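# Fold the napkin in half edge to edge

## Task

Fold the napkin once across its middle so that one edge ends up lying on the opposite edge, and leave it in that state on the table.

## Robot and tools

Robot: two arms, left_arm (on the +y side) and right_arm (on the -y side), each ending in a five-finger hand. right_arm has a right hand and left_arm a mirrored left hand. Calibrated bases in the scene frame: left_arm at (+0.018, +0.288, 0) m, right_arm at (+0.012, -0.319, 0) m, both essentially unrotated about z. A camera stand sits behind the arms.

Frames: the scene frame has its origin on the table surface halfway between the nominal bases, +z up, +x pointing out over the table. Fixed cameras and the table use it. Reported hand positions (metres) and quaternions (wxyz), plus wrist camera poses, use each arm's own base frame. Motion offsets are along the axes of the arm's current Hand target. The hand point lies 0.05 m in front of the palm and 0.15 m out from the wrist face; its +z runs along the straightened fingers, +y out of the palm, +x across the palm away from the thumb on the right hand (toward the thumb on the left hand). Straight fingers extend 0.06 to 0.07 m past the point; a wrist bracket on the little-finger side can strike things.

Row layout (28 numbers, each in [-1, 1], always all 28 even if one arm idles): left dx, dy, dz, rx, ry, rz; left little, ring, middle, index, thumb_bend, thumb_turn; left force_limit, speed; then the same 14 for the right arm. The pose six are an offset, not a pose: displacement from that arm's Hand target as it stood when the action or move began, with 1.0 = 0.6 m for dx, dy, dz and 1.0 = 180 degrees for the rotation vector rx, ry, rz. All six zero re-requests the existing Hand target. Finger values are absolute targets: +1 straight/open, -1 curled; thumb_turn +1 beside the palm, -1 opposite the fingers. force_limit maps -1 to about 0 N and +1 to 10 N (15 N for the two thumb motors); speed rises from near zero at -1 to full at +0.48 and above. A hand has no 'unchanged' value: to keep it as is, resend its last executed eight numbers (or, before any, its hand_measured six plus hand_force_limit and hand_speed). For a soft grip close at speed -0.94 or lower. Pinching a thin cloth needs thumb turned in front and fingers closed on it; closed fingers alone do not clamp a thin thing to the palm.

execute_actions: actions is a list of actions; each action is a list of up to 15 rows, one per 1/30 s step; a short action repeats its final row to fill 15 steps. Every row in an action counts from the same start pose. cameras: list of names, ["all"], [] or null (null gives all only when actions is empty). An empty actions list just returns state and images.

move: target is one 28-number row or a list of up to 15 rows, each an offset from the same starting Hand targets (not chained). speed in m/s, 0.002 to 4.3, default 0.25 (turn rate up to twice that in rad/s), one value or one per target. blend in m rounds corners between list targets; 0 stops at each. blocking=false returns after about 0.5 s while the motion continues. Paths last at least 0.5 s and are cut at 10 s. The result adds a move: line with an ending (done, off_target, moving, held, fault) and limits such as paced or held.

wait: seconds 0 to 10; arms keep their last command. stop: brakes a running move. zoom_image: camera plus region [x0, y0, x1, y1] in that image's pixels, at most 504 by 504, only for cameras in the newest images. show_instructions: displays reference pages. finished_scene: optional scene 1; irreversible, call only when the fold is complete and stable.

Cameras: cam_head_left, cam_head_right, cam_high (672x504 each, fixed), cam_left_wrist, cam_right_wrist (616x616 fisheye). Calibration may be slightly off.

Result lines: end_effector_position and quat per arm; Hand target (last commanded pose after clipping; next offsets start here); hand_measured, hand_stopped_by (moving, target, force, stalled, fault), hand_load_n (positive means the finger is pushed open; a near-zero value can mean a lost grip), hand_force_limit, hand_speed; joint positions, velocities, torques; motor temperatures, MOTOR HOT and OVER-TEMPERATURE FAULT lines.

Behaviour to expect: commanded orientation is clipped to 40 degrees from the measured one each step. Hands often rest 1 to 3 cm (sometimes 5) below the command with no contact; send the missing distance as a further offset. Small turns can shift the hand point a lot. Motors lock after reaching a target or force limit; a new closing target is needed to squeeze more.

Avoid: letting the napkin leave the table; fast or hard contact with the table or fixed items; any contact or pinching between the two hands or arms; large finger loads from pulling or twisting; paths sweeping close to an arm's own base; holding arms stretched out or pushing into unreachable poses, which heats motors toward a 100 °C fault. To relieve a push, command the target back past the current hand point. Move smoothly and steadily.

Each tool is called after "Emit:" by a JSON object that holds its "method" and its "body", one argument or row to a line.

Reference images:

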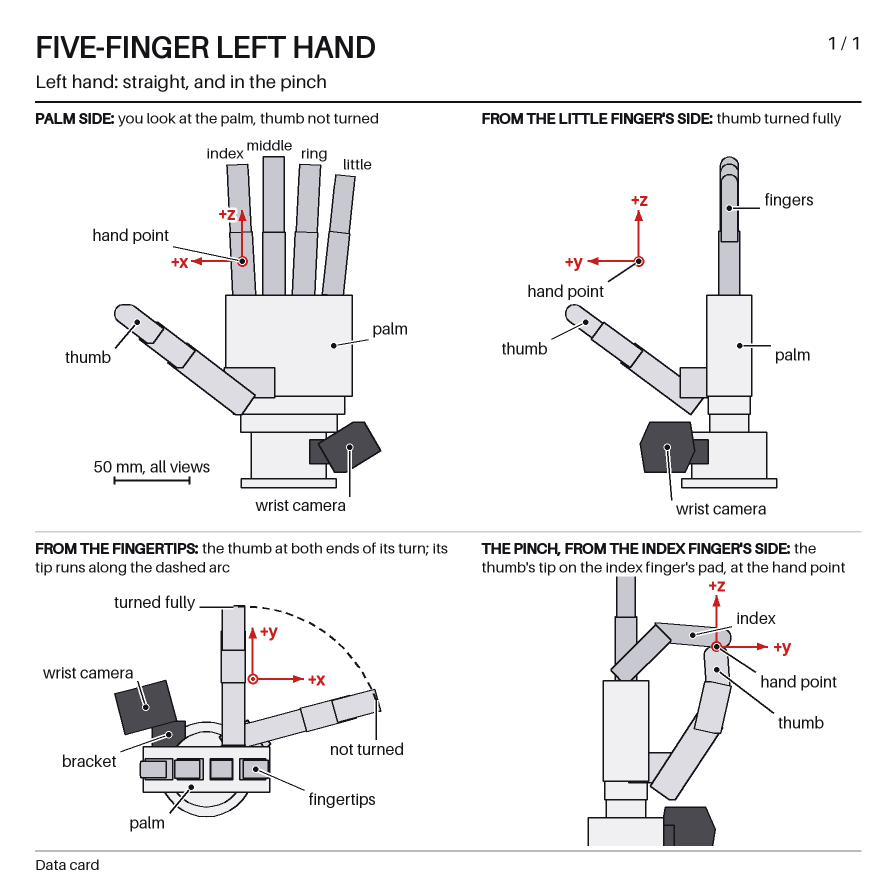

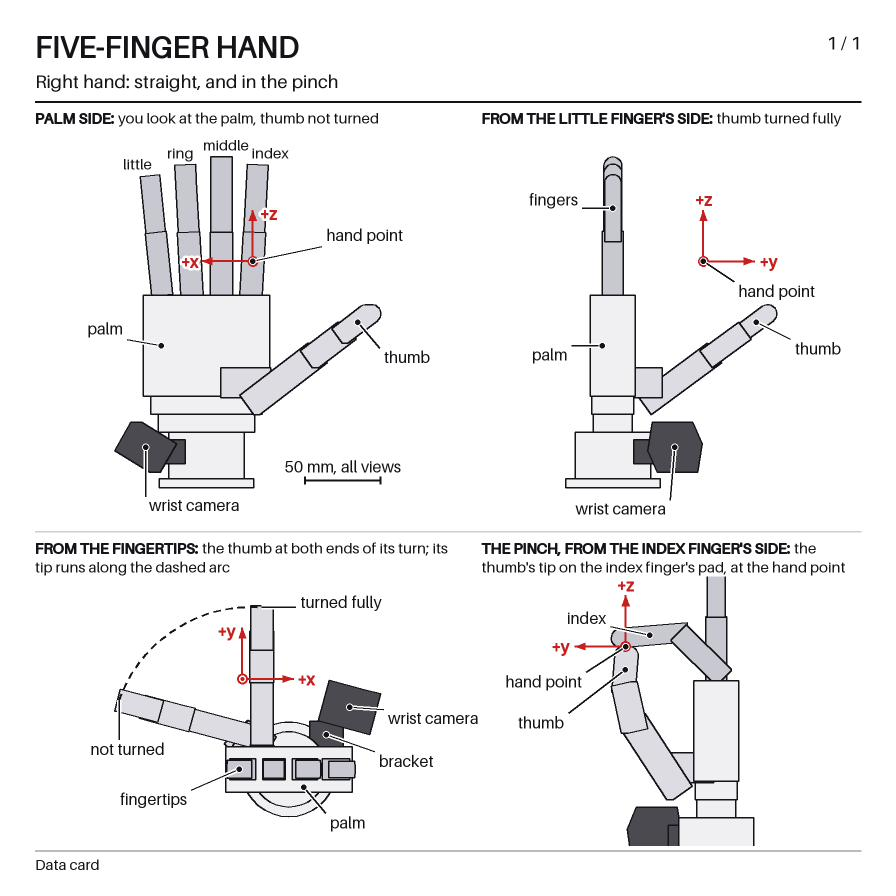

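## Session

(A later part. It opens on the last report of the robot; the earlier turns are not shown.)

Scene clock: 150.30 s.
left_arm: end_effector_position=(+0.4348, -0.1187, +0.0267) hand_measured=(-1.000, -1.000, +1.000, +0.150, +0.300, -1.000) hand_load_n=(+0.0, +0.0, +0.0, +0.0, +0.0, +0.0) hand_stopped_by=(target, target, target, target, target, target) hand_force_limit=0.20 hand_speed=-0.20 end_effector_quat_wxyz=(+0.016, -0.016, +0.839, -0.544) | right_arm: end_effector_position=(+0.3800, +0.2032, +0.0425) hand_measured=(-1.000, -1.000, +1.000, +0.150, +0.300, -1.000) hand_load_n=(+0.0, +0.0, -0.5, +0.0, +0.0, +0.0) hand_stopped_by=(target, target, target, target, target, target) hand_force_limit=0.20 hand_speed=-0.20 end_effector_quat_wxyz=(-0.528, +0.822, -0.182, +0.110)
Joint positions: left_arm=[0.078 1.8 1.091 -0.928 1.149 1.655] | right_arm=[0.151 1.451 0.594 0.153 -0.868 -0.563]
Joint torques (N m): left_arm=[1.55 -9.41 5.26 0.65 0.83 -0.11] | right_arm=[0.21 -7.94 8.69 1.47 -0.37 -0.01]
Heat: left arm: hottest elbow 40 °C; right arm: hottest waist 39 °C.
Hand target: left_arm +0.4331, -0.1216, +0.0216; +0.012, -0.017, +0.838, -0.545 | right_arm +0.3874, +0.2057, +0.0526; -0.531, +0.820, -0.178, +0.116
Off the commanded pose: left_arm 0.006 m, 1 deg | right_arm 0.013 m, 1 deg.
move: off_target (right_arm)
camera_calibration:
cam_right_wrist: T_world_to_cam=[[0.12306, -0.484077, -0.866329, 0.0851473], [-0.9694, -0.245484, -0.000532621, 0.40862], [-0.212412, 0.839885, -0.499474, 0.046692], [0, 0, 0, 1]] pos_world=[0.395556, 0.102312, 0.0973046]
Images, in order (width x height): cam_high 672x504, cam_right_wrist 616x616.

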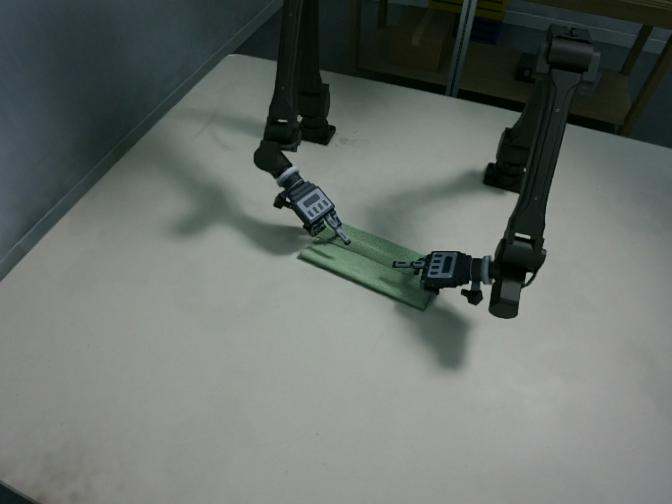

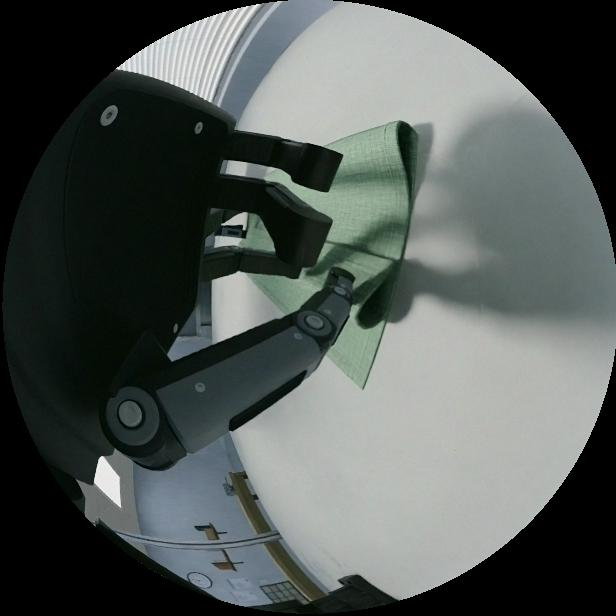

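Emit:
{"method": "move", "body": {
  "target": [
    [0.005,-0.015,-0.007,0,0,0,-1,-1,1,0.15,0.3,-1,0.2,-0.2,-0.0015,0.03,0.013,0,0,0,-1,-1,1,0.15,0.3,-1,0.2,-0.2],
    [0.005,0.006,0.0025,0,0,0,-1,-1,1,0.15,0.3,-1,0.2,-0.2,-0.0015,0.0443,0.0191,0,0,0,-1,-1,1,0.15,0.3,-1,0.2,-0.2]
  ],
  "speed": 0.06,
  "cameras": ["cam_left_wrist", "cam_right_wrist"]
}}

Emit:
{"method": "zoom_image", "body": {
  "camera": "cam_left_wrist",
  "region": [200, 220, 360, 420]
}}

Emit:
{"method": "zoom_image", "body": {
  "camera": "cam_right_wrist",
  "region": [260, 200, 480, 420]
}}

Scene clock: 152.83 s.
left_arm: end_effector_position=(+0.4317, -0.1190, +0.0232) hand_measured=(-1.000, -1.000, +1.000, +0.150, +0.300, -1.000) hand_load_n=(+0.0, +0.0, -0.5, +0.0, +0.0, +0.0) hand_stopped_by=(target, target, target, target, target, target) hand_force_limit=0.20 hand_speed=-0.20 end_effector_quat_wxyz=(+0.016, -0.016, +0.839, -0.544) | right_arm: end_effector_position=(+0.3891, +0.2045, +0.0275) hand_measured=(-1.000, -1.000, +1.000, +0.150, +0.300, -1.000) hand_load_n=(+0.0, +0.0, +0.0, +0.0, +0.0, +0.0) hand_stopped_by=(target, target, target, target, target, target) hand_force_limit=0.20 hand_speed=-0.20 end_effector_quat_wxyz=(-0.531, +0.820, -0.177, +0.118)
Joint positions: left_arm=[0.078 1.8 1.079 -0.917 1.149 1.655] | right_arm=[0.151 1.513 0.594 0.235 -0.867 -0.563]
Joint torques (N m): left_arm=[1.73 -9.23 5.22 0.64 0.83 -0.12] | right_arm=[0.5 -6.65 5.96 2.59 -0.36 -0.01]
Heat: left arm: hottest elbow 39 °C; right arm: hottest waist 39 °C.
Hand target: left_arm +0.4299, -0.1216, +0.0177; +0.011, -0.017, +0.838, -0.545 | right_arm +0.3865, +0.2056, +0.0237; -0.531, +0.820, -0.178, +0.117
Off the commanded pose: left_arm 0.006 m, 1 deg | right_arm 0.005 m, 0 deg.
move: done
camera_calibration:
cam_left_wrist: T_world_to_cam=[[-0.201617, -0.42989, 0.880082, 0.0148179], [-0.913817, 0.405976, -0.0110393, 0.459369], [-0.352547, -0.80646, -0.474693, 0.184954], [0, 0, 0, 1]] pos_world=[0.487972, -0.0309651, 0.0798262]
cam_right_wrist: T_world_to_cam=[[0.139813, -0.481969, -0.864961, 0.0646884], [-0.969336, -0.244904, -0.0202198, 0.418149], [-0.202087, 0.841265, -0.501431, 0.035869], [0, 0, 0, 1]] pos_world=[0.403532, 0.103409, 0.0823937]
Images, in order (width x height): cam_left_wrist 616x616, cam_right_wrist 616x616.

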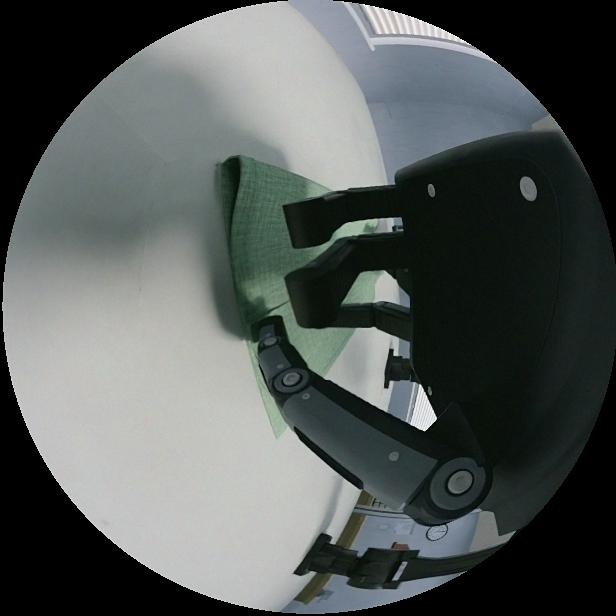

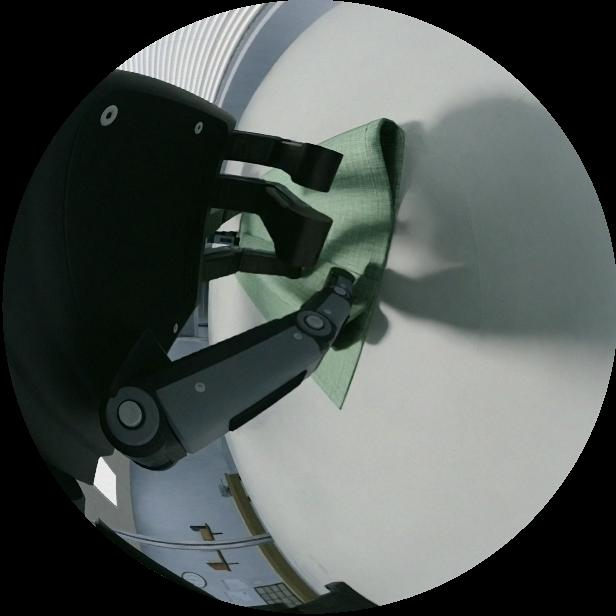

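Scaled by 2.520 from the camera's 616x616 image, which has a finer 880x880 frame.

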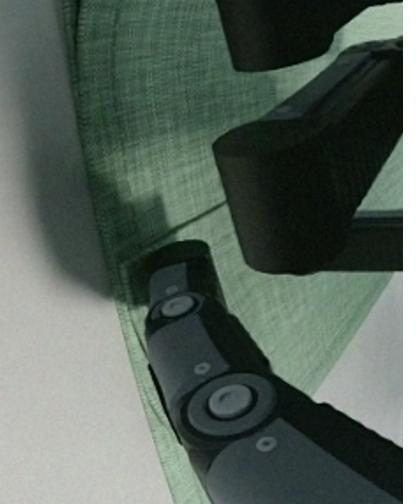

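Scaled by 2.291 from the camera's 616x616 image, which has a finer 880x880 frame.

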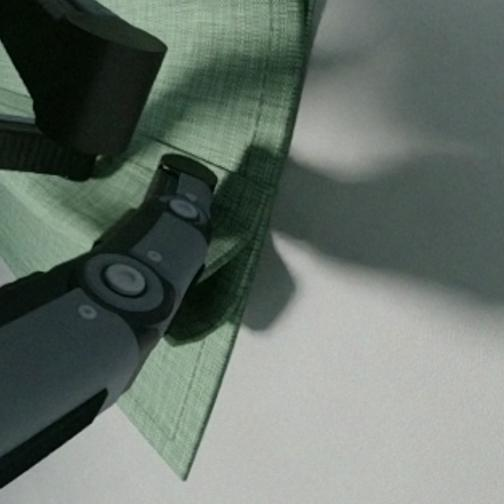

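Emit:
{"method": "move", "body": {
  "target": [
    [0,0.0046,0.002,0,0,0,-1,-1,1,0.15,0.3,-1,0.2,-0.2,0,0.0091,0.004,0,0,0,-1,-1,1,0.15,0.3,-1,0.2,-0.2],
    [0,0.0046,0.002,0,0,0,-1,-1,1,-0.2,0.28,-1,0.2,-0.8,0,0.0091,0.004,0,0,0,-1,-1,1,-0.2,0.28,-1,0.2,-0.8]
  ],
  "speed": 0.05,
  "cameras": ["cam_left_wrist", "cam_right_wrist", "cam_high"]
}}

Emit:
{"method": "zoom_image", "body": {
  "camera": "cam_left_wrist",
  "region": [200, 220, 360, 420]
}}

Emit:
{"method": "zoom_image", "body": {
  "camera": "cam_right_wrist",
  "region": [260, 200, 480, 420]
}}

Emit:
{"method": "zoom_image", "body": {
  "camera": "cam_high",
  "region": [290, 200, 450, 320]
}}

Scene clock: 155.07 s.
left_arm: end_effector_position=(+0.4331, -0.1189, +0.0228) hand_measured=(-1.000, -1.000, +1.000, -0.200, +0.280, -1.000) hand_load_n=(+0.0, +0.5, +0.0, +0.0, +0.0, +0.0) hand_stopped_by=(target, target, target, target, target, target) hand_force_limit=0.20 hand_speed=-0.80 end_effector_quat_wxyz=(+0.019, -0.014, +0.839, -0.543) | right_arm: end_effector_position=(+0.3886, +0.2044, +0.0215) hand_measured=(-1.000, -1.000, +1.000, -0.200, +0.280, -1.000) hand_load_n=(+0.0, +0.0, +0.0, +0.0, +0.0, +0.0) hand_stopped_by=(target, target, target, target, target, target) hand_force_limit=0.20 hand_speed=-0.80 end_effector_quat_wxyz=(-0.531, +0.820, -0.177, +0.118)
Joint positions: left_arm=[0.078 1.801 1.079 -0.909 1.149 1.655] | right_arm=[0.151 1.53 0.588 0.259 -0.867 -0.563]
Joint torques (N m): left_arm=[1.55 -8.82 5.05 0.64 0.82 -0.12] | right_arm=[0.38 -7.41 5.98 2.47 -0.39 -0.02]
Heat: left arm: hottest elbow 39 °C; right arm: hottest waist 39 °C.
Hand target: left_arm +0.4299, -0.1216, +0.0147; +0.011, -0.017, +0.838, -0.545 | right_arm +0.3864, +0.2056, +0.0176; -0.531, +0.820, -0.178, +0.116
Off the commanded pose: left_arm 0.009 m, 1 deg | right_arm 0.004 m, 0 deg.
move: done
camera_calibration:
cam_left_wrist: T_world_to_cam=[[-0.207612, -0.43036, 0.878458, 0.0181239], [-0.913703, 0.406025, -0.0170284, 0.460747], [-0.349348, -0.806185, -0.477517, 0.184088], [0, 0, 0, 1]] pos_world=[0.489059, -0.0308661, 0.0798297]
cam_right_wrist: T_world_to_cam=[[0.140503, -0.481881, -0.864899, 0.0592763], [-0.969322, -0.244895, -0.021022, 0.417597], [-0.201679, 0.841319, -0.501506, 0.0325949], [0, 0, 0, 1]] pos_world=[0.403031, 0.103409, 0.0763932]
Images, in order (width x height): cam_high 672x504, cam_left_wrist 616x616, cam_right_wrist 616x616.

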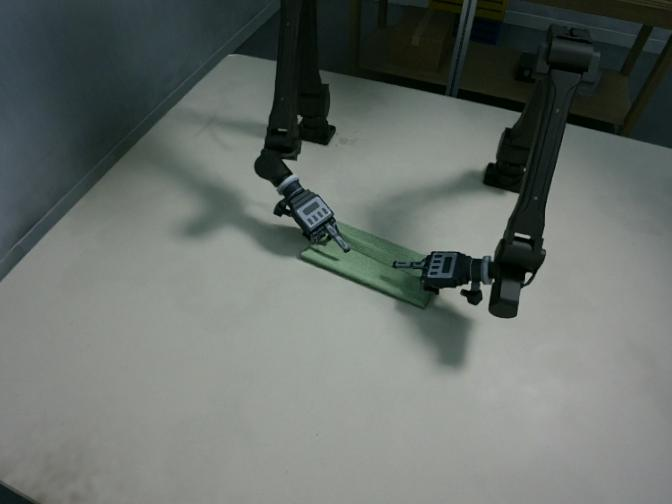

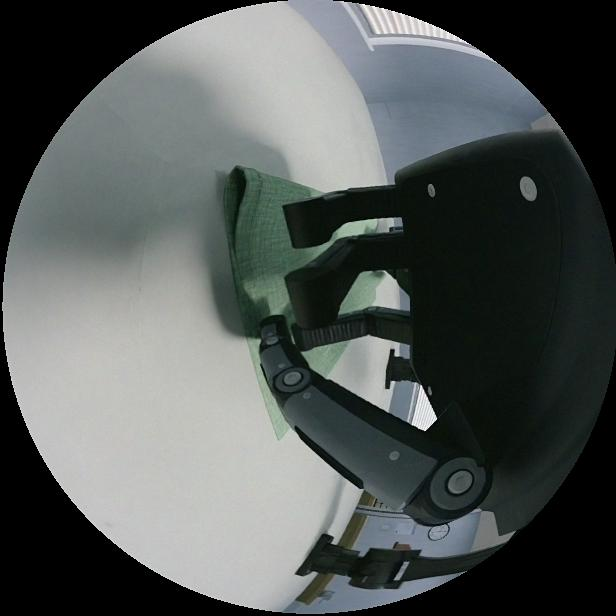

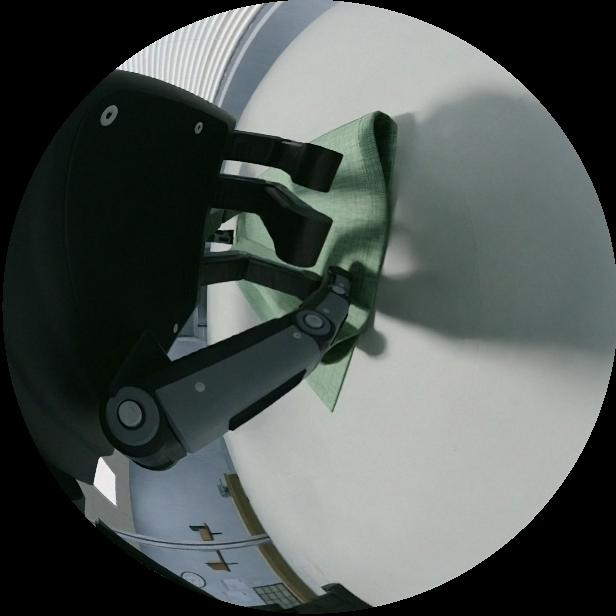

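Scaled by 2.520 from the camera's 616x616 image, which has a finer 880x880 frame.

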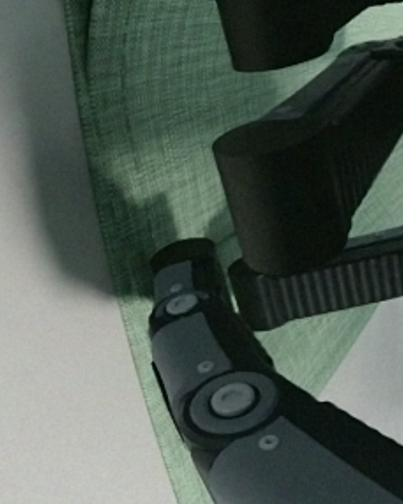

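Scaled by 2.291 from the camera's 616x616 image, which has a finer 880x880 frame.

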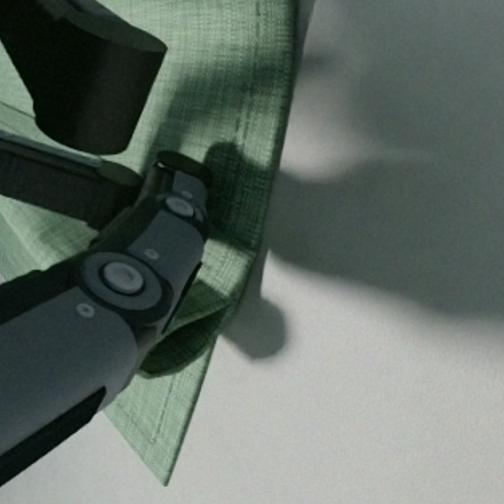

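Scaled by 3.150 from the camera's 672x504 image, which has a finer 960x720 frame.

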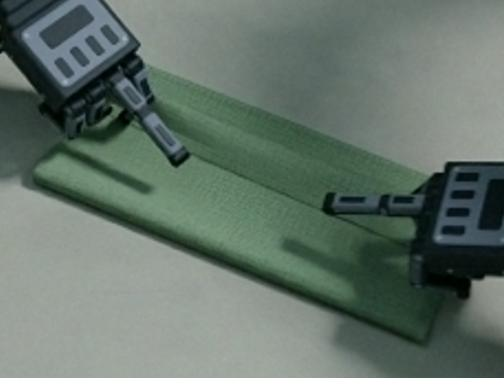

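Emit:
{"method": "move", "body": {
  "target": [0,0,0,0,0,0,-1,-1,1,-0.45,0.25,-1,0.2,-0.8,0,0,0,0,0,0,-1,-1,1,-0.45,0.25,-1,0.2,-0.8],
  "cameras": ["cam_left_wrist", "cam_right_wrist"]
}}

Emit:
{"method": "zoom_image", "body": {
  "camera": "cam_left_wrist",
  "region": [200, 220, 360, 420]
}}

Emit:
{"method": "zoom_image", "body": {
  "camera": "cam_right_wrist",
  "region": [260, 200, 480, 420]
}}

Scene clock: 156.10 s.
left_arm: end_effector_position=(+0.4331, -0.1189, +0.0228) hand_measured=(-1.000, -1.000, +1.000, -0.326, +0.252, -1.000) hand_load_n=(+0.0, +0.0, +0.0, +9.0, +2.5, +0.0) hand_stopped_by=(target, target, target, force, target, target) hand_force_limit=0.20 hand_speed=-0.80 end_effector_quat_wxyz=(+0.019, -0.014, +0.839, -0.543) | right_arm: end_effector_position=(+0.3886, +0.2044, +0.0215) hand_measured=(-1.000, -1.000, +1.000, -0.326, +0.252, -1.000) hand_load_n=(+0.0, +0.0, +0.0, +8.0, +2.0, +0.0) hand_stopped_by=(target, target, target, force, target, target) hand_force_limit=0.20 hand_speed=-0.80 end_effector_quat_wxyz=(-0.531, +0.820, -0.177, +0.118)
Joint positions: left_arm=[0.078 1.801 1.079 -0.909 1.149 1.655] | right_arm=[0.151 1.53 0.588 0.259 -0.867 -0.563]
Joint torques (N m): left_arm=[1.67 -9.05 5.08 0.7 0.82 -0.12] | right_arm=[0.15 -7.06 5.94 2.55 -0.37 -0.02]
Heat: left arm: hottest elbow 39 °C; right arm: hottest waist 39 °C.
Hand target: left_arm +0.4299, -0.1216, +0.0147; +0.011, -0.017, +0.838, -0.545 | right_arm +0.3864, +0.2056, +0.0177; -0.531, +0.820, -0.178, +0.116
Off the commanded pose: left_arm 0.009 m, 1 deg | right_arm 0.005 m, 0 deg.
move: done
camera_calibration:
cam_left_wrist: T_world_to_cam=[[-0.207612, -0.43036, 0.878458, 0.0181239], [-0.913703, 0.406025, -0.0170284, 0.460747], [-0.349348, -0.806185, -0.477517, 0.184088], [0, 0, 0, 1]] pos_world=[0.489059, -0.0308661, 0.0798297]
cam_right_wrist: T_world_to_cam=[[0.140503, -0.481881, -0.864899, 0.0592763], [-0.969322, -0.244895, -0.021022, 0.417597], [-0.201679, 0.841319, -0.501506, 0.0325949], [0, 0, 0, 1]] pos_world=[0.403031, 0.103409, 0.0763932]
Images, in order (width x height): cam_left_wrist 616x616, cam_right_wrist 616x616.

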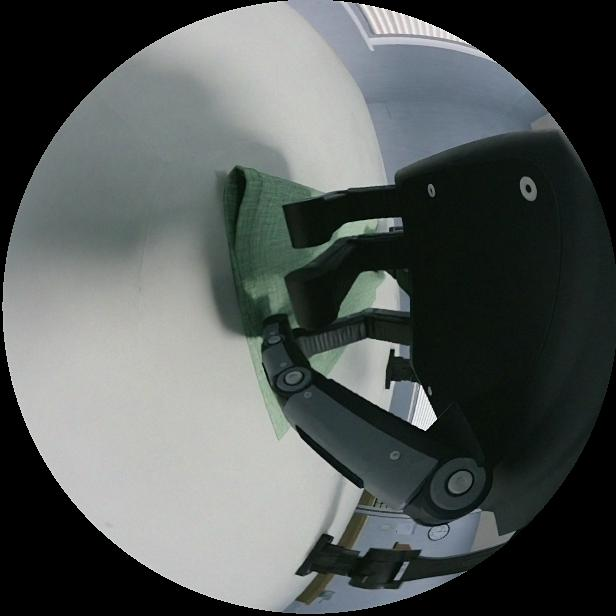

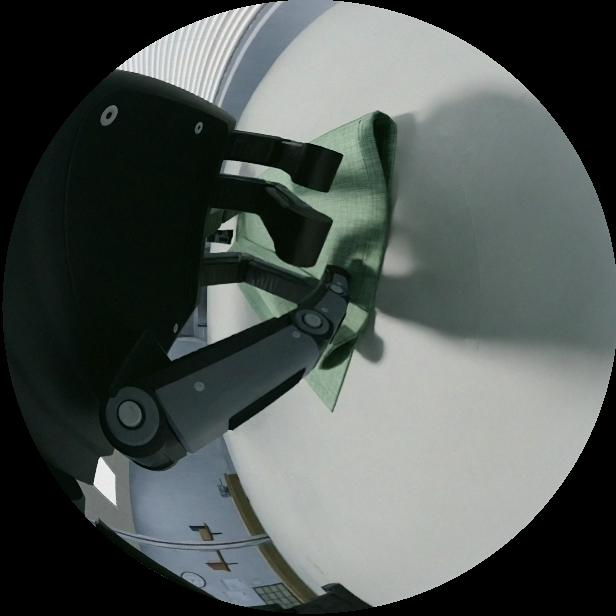

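Scaled by 2.520 from the camera's 616x616 image, which has a finer 880x880 frame.

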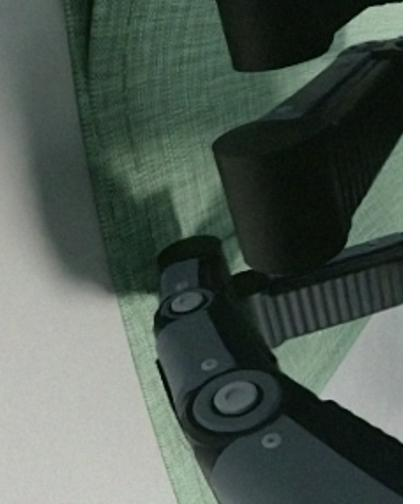

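Scaled by 2.291 from the camera's 616x616 image, which has a finer 880x880 frame.

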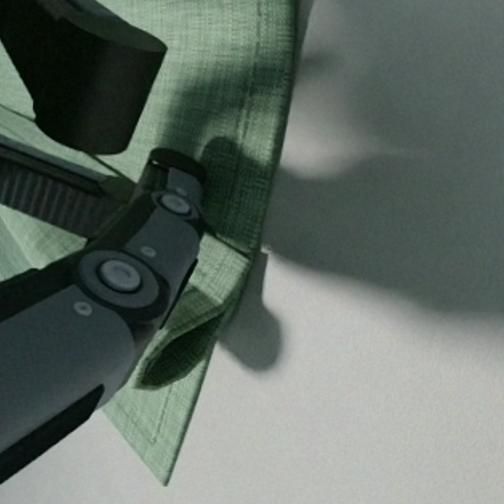

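Emit:
{"method": "move", "body": {
  "target": [0.0013,-0.0456,-0.0205,0,0,0,-1,-1,1,-0.45,0.25,-1,0.2,-0.8,0,-0.0456,-0.0204,0,0,0,-1,-1,1,-0.45,0.25,-1,0.2,-0.8],
  "speed": 0.05,
  "cameras": ["cam_left_wrist", "cam_right_wrist", "cam_high", "cam_head_left"]
}}

Emit:
{"method": "zoom_image", "body": {
  "camera": "cam_left_wrist",
  "region": [200, 200, 360, 440]
}}

Emit:
{"method": "zoom_image", "body": {
  "camera": "cam_right_wrist",
  "region": [260, 200, 480, 420]
}}

Emit:
{"method": "zoom_image", "body": {
  "camera": "cam_high",
  "region": [290, 200, 450, 320]
}}

Emit:
{"method": "zoom_image", "body": {
  "camera": "cam_head_left",
  "region": [230, 170, 370, 240]
}}

Scene clock: 157.63 s.
left_arm: end_effector_position=(+0.4258, -0.1194, +0.0363) hand_measured=(-1.000, -1.000, +1.000, -0.326, +0.252, -1.000) hand_load_n=(+0.0, +0.5, +0.0, +9.5, +2.5, +0.0) hand_stopped_by=(target, target, target, force, target, target) hand_force_limit=0.20 hand_speed=-0.80 end_effector_quat_wxyz=(+0.010, -0.019, +0.839, -0.544) | right_arm: end_effector_position=(+0.3796, +0.2031, +0.0375) hand_measured=(-1.000, -1.000, +1.000, -0.326, +0.252, -1.000) hand_load_n=(+0.0, +0.5, +0.0, +8.0, +2.0, +0.0) hand_stopped_by=(target, target, target, force, target, target) hand_force_limit=0.20 hand_speed=-0.80 end_effector_quat_wxyz=(-0.528, +0.822, -0.182, +0.110)
Joint positions: left_arm=[0.078 1.772 1.079 -0.959 1.149 1.655] | right_arm=[0.151 1.463 0.588 0.172 -0.867 -0.563]
Joint torques (N m): left_arm=[1.67 -10.93 6.56 -0.32 0.84 -0.13] | right_arm=[0.15 -8.29 8.42 1.42 -0.42 0.01]
Heat: left arm: hottest elbow 39 °C; right arm: hottest waist 39 °C.
Hand target: left_arm +0.4291, -0.1215, +0.0447; +0.011, -0.017, +0.838, -0.545 | right_arm +0.3864, +0.2056, +0.0477; -0.531, +0.820, -0.178, +0.117
Off the commanded pose: left_arm 0.009 m, 0 deg | right_arm 0.012 m, 1 deg.
move: off_target (right_arm)
camera_calibration:
cam_left_wrist: T_world_to_cam=[[-0.189825, -0.428949, 0.883159, -0.00305511], [-0.913883, 0.405977, 0.000754395, 0.453974], [-0.358866, -0.80696, -0.469074, 0.19115], [0, 0, 0, 1]] pos_world=[0.482896, -0.0313632, 0.0920191]
cam_right_wrist: T_world_to_cam=[[0.123209, -0.484547, -0.866045, 0.0808791], [-0.969535, -0.24495, -0.000884513, 0.408138], [-0.211709, 0.83977, -0.499966, 0.0440007], [0, 0, 0, 1]] pos_world=[0.395055, 0.102213, 0.0924048]
Images, in order (width x height): cam_head_left 672x504, cam_high 672x504, cam_left_wrist 616x616, cam_right_wrist 616x616.

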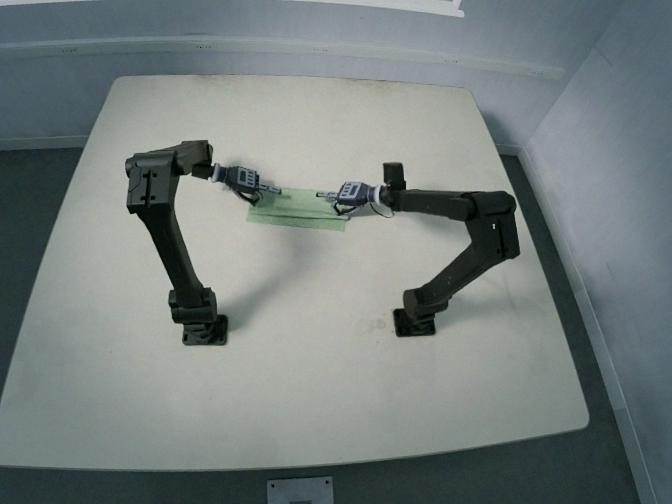

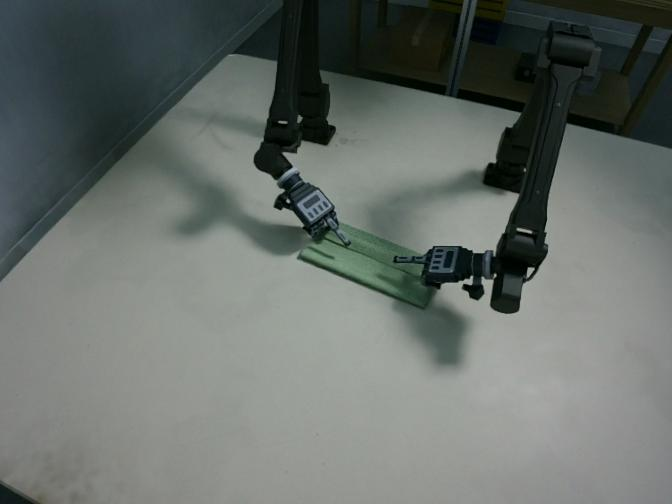

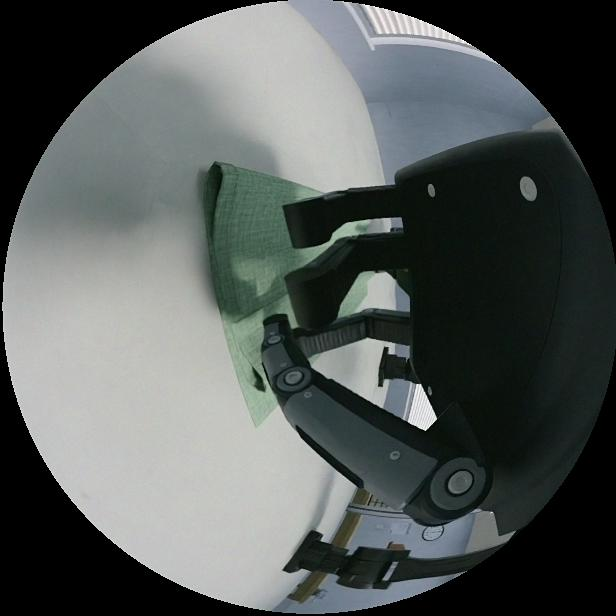

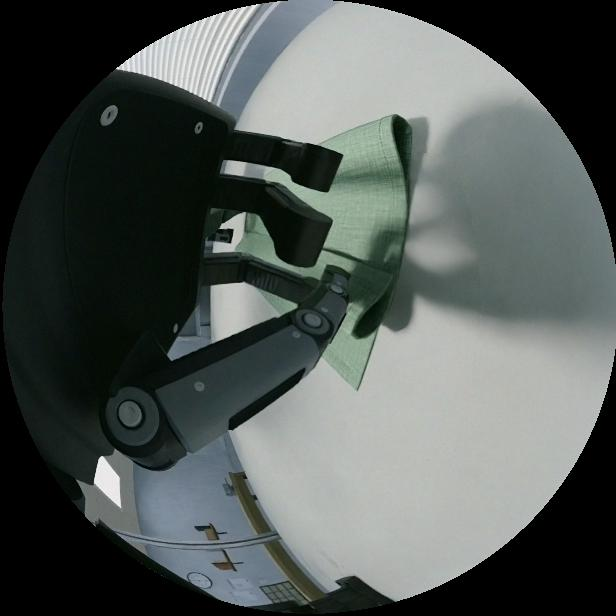

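Scaled by 2.100 from the camera's 616x616 image, which has a finer 880x880 frame.

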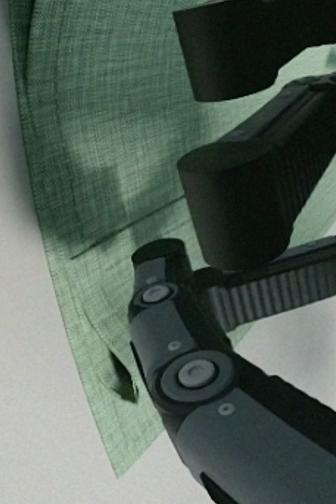

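Scaled by 2.291 from the camera's 616x616 image, which has a finer 880x880 frame.

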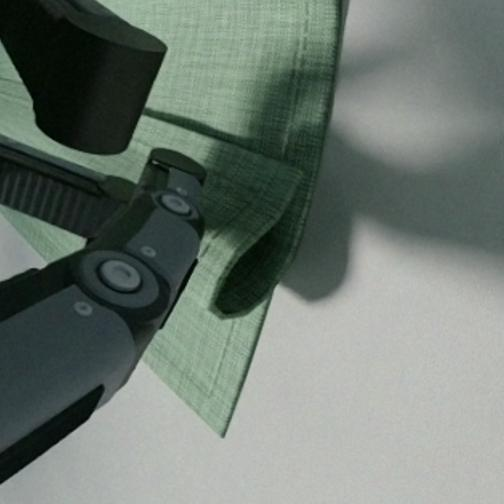

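Scaled by 3.150 from the camera's 672x504 image, which has a finer 960x720 frame.

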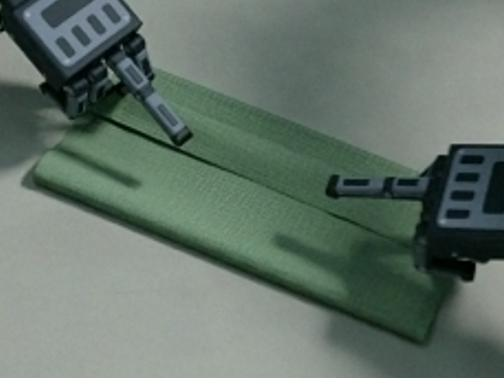

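Scaled by 3.600 from the camera's 672x504 image, which has a finer 960x720 frame.

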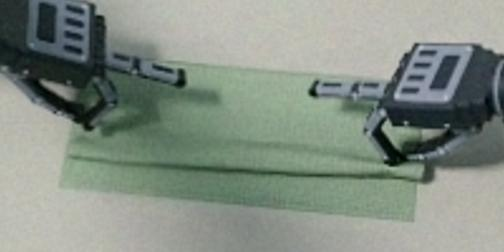

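Emit:
{"method": "move", "body": {
  "target": [
    [0,0,0,0,0,0,-1,-1,1,0.15,0.3,-1,0.2,-0.2,0,0,0,0,0,0,-1,-1,1,0.15,0.3,-1,0.2,-0.2],
    [-0.0014,0.0513,0.023,0,0,0,-1,-1,1,0.15,0.3,-1,0.2,-0.2,0,0.0558,0.025,0,0,0,-1,-1,1,0.15,0.3,-1,0.2,-0.2]
  ],
  "speed": 0.06,
  "cameras": ["cam_left_wrist", "cam_right_wrist", "cam_high", "cam_head_left"]
}}

Emit:
{"method": "zoom_image", "body": {
  "camera": "cam_left_wrist",
  "region": [200, 200, 360, 440]
}}

Emit:
{"method": "zoom_image", "body": {
  "camera": "cam_right_wrist",
  "region": [260, 200, 480, 420]
}}

Emit:
{"method": "zoom_image", "body": {
  "camera": "cam_head_left",
  "region": [230, 170, 370, 240]
}}

Scene clock: 161.23 s.
left_arm: end_effector_position=(+0.4317, -0.1193, +0.0185) hand_measured=(-1.000, -1.000, +1.000, +0.150, +0.300, -1.000) hand_load_n=(+0.0, +0.0, +0.0, +0.0, -0.5, +0.0) hand_stopped_by=(target, target, target, target, target, target) hand_force_limit=0.20 hand_speed=-0.20 end_effector_quat_wxyz=(+0.016, -0.015, +0.838, -0.545) | right_arm: end_effector_position=(+0.3910, +0.2057, +0.0210) hand_measured=(-1.000, -1.000, +1.000, +0.150, +0.300, -1.000) hand_load_n=(+0.0, +0.0, +0.0, +0.0, -1.0, +0.5) hand_stopped_by=(target, target, target, target, target, target) hand_force_limit=0.20 hand_speed=-0.20 end_effector_quat_wxyz=(-0.535, +0.818, -0.174, +0.121)
Joint positions: left_arm=[0.078 1.809 1.075 -0.903 1.151 1.655] | right_arm=[0.151 1.54 0.588 0.284 -0.872 -0.556]
Joint torques (N m): left_arm=[1.79 -8.94 5.23 0.76 0.75 -0.12] | right_arm=[-0.21 -6.36 5.55 2.51 -0.2 -0.04]
Heat: left arm: hottest elbow 39 °C; right arm: hottest waist 39 °C.
Hand target: left_arm +0.4300, -0.1215, +0.0109; +0.012, -0.017, +0.839, -0.544 | right_arm +0.3864, +0.2056, +0.0110; -0.531, +0.820, -0.178, +0.116
Off the commanded pose: left_arm 0.008 m, 1 deg | right_arm 0.011 m, 1 deg.
move: off_target (right_arm)
camera_calibration:
cam_left_wrist: T_world_to_cam=[[-0.202314, -0.427953, 0.880866, 0.0193735], [-0.913857, 0.405837, -0.0127225, 0.459442], [-0.352044, -0.807559, -0.473195, 0.182039], [0, 0, 0, 1]] pos_world=[0.48787, -0.031161, 0.0749195]
cam_right_wrist: T_world_to_cam=[[0.148291, -0.475101, -0.867346, 0.0546537], [-0.968896, -0.245496, -0.0311799, 0.420348], [-0.198116, 0.844992, -0.496728, 0.0295392], [0, 0, 0, 1]] pos_world=[0.405021, 0.104199, 0.075183]
Images, in order (width x height): cam_head_left 672x504, cam_high 672x504, cam_left_wrist 616x616, cam_right_wrist 616x616.

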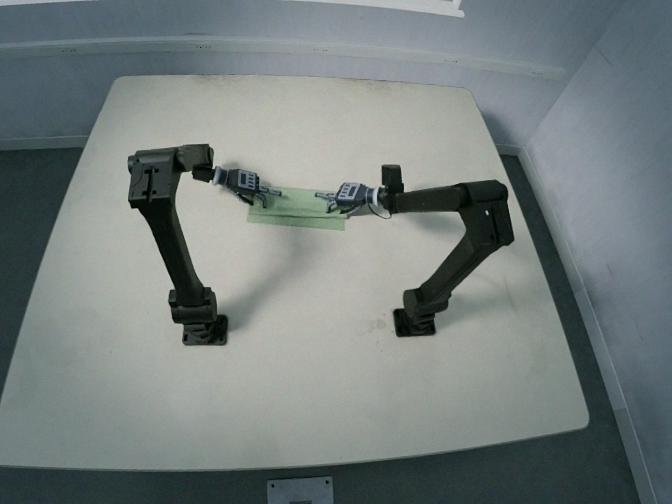

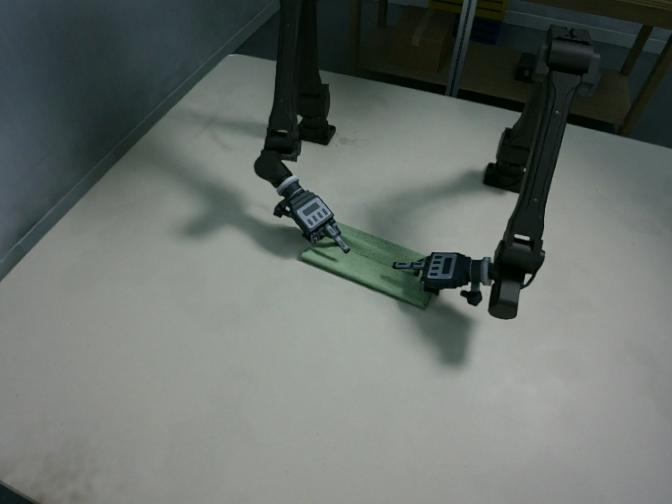

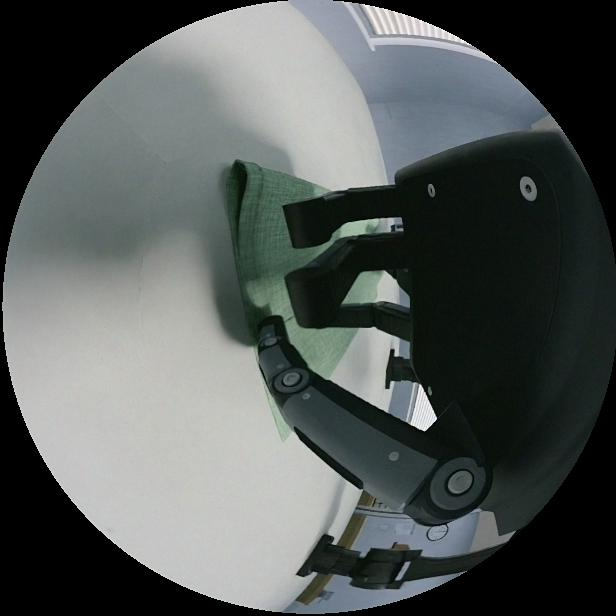

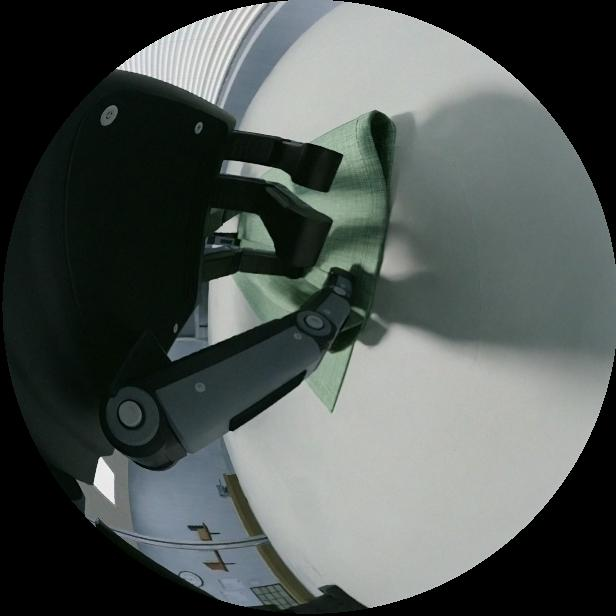

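Scaled by 2.100 from the camera's 616x616 image, which has a finer 880x880 frame.

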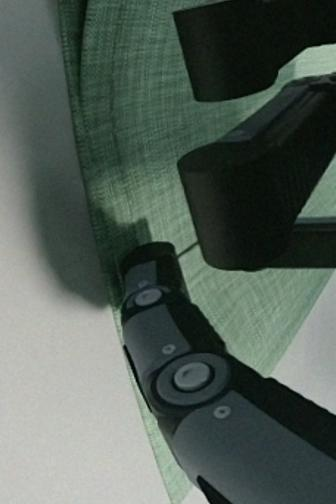

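Scaled by 2.291 from the camera's 616x616 image, which has a finer 880x880 frame.

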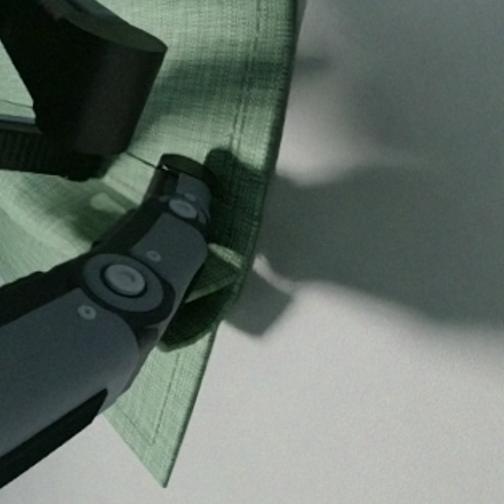

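Scaled by 3.600 from the camera's 672x504 image, which has a finer 960x720 frame.

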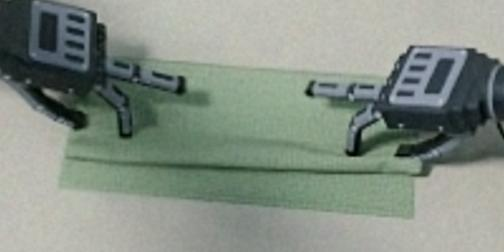

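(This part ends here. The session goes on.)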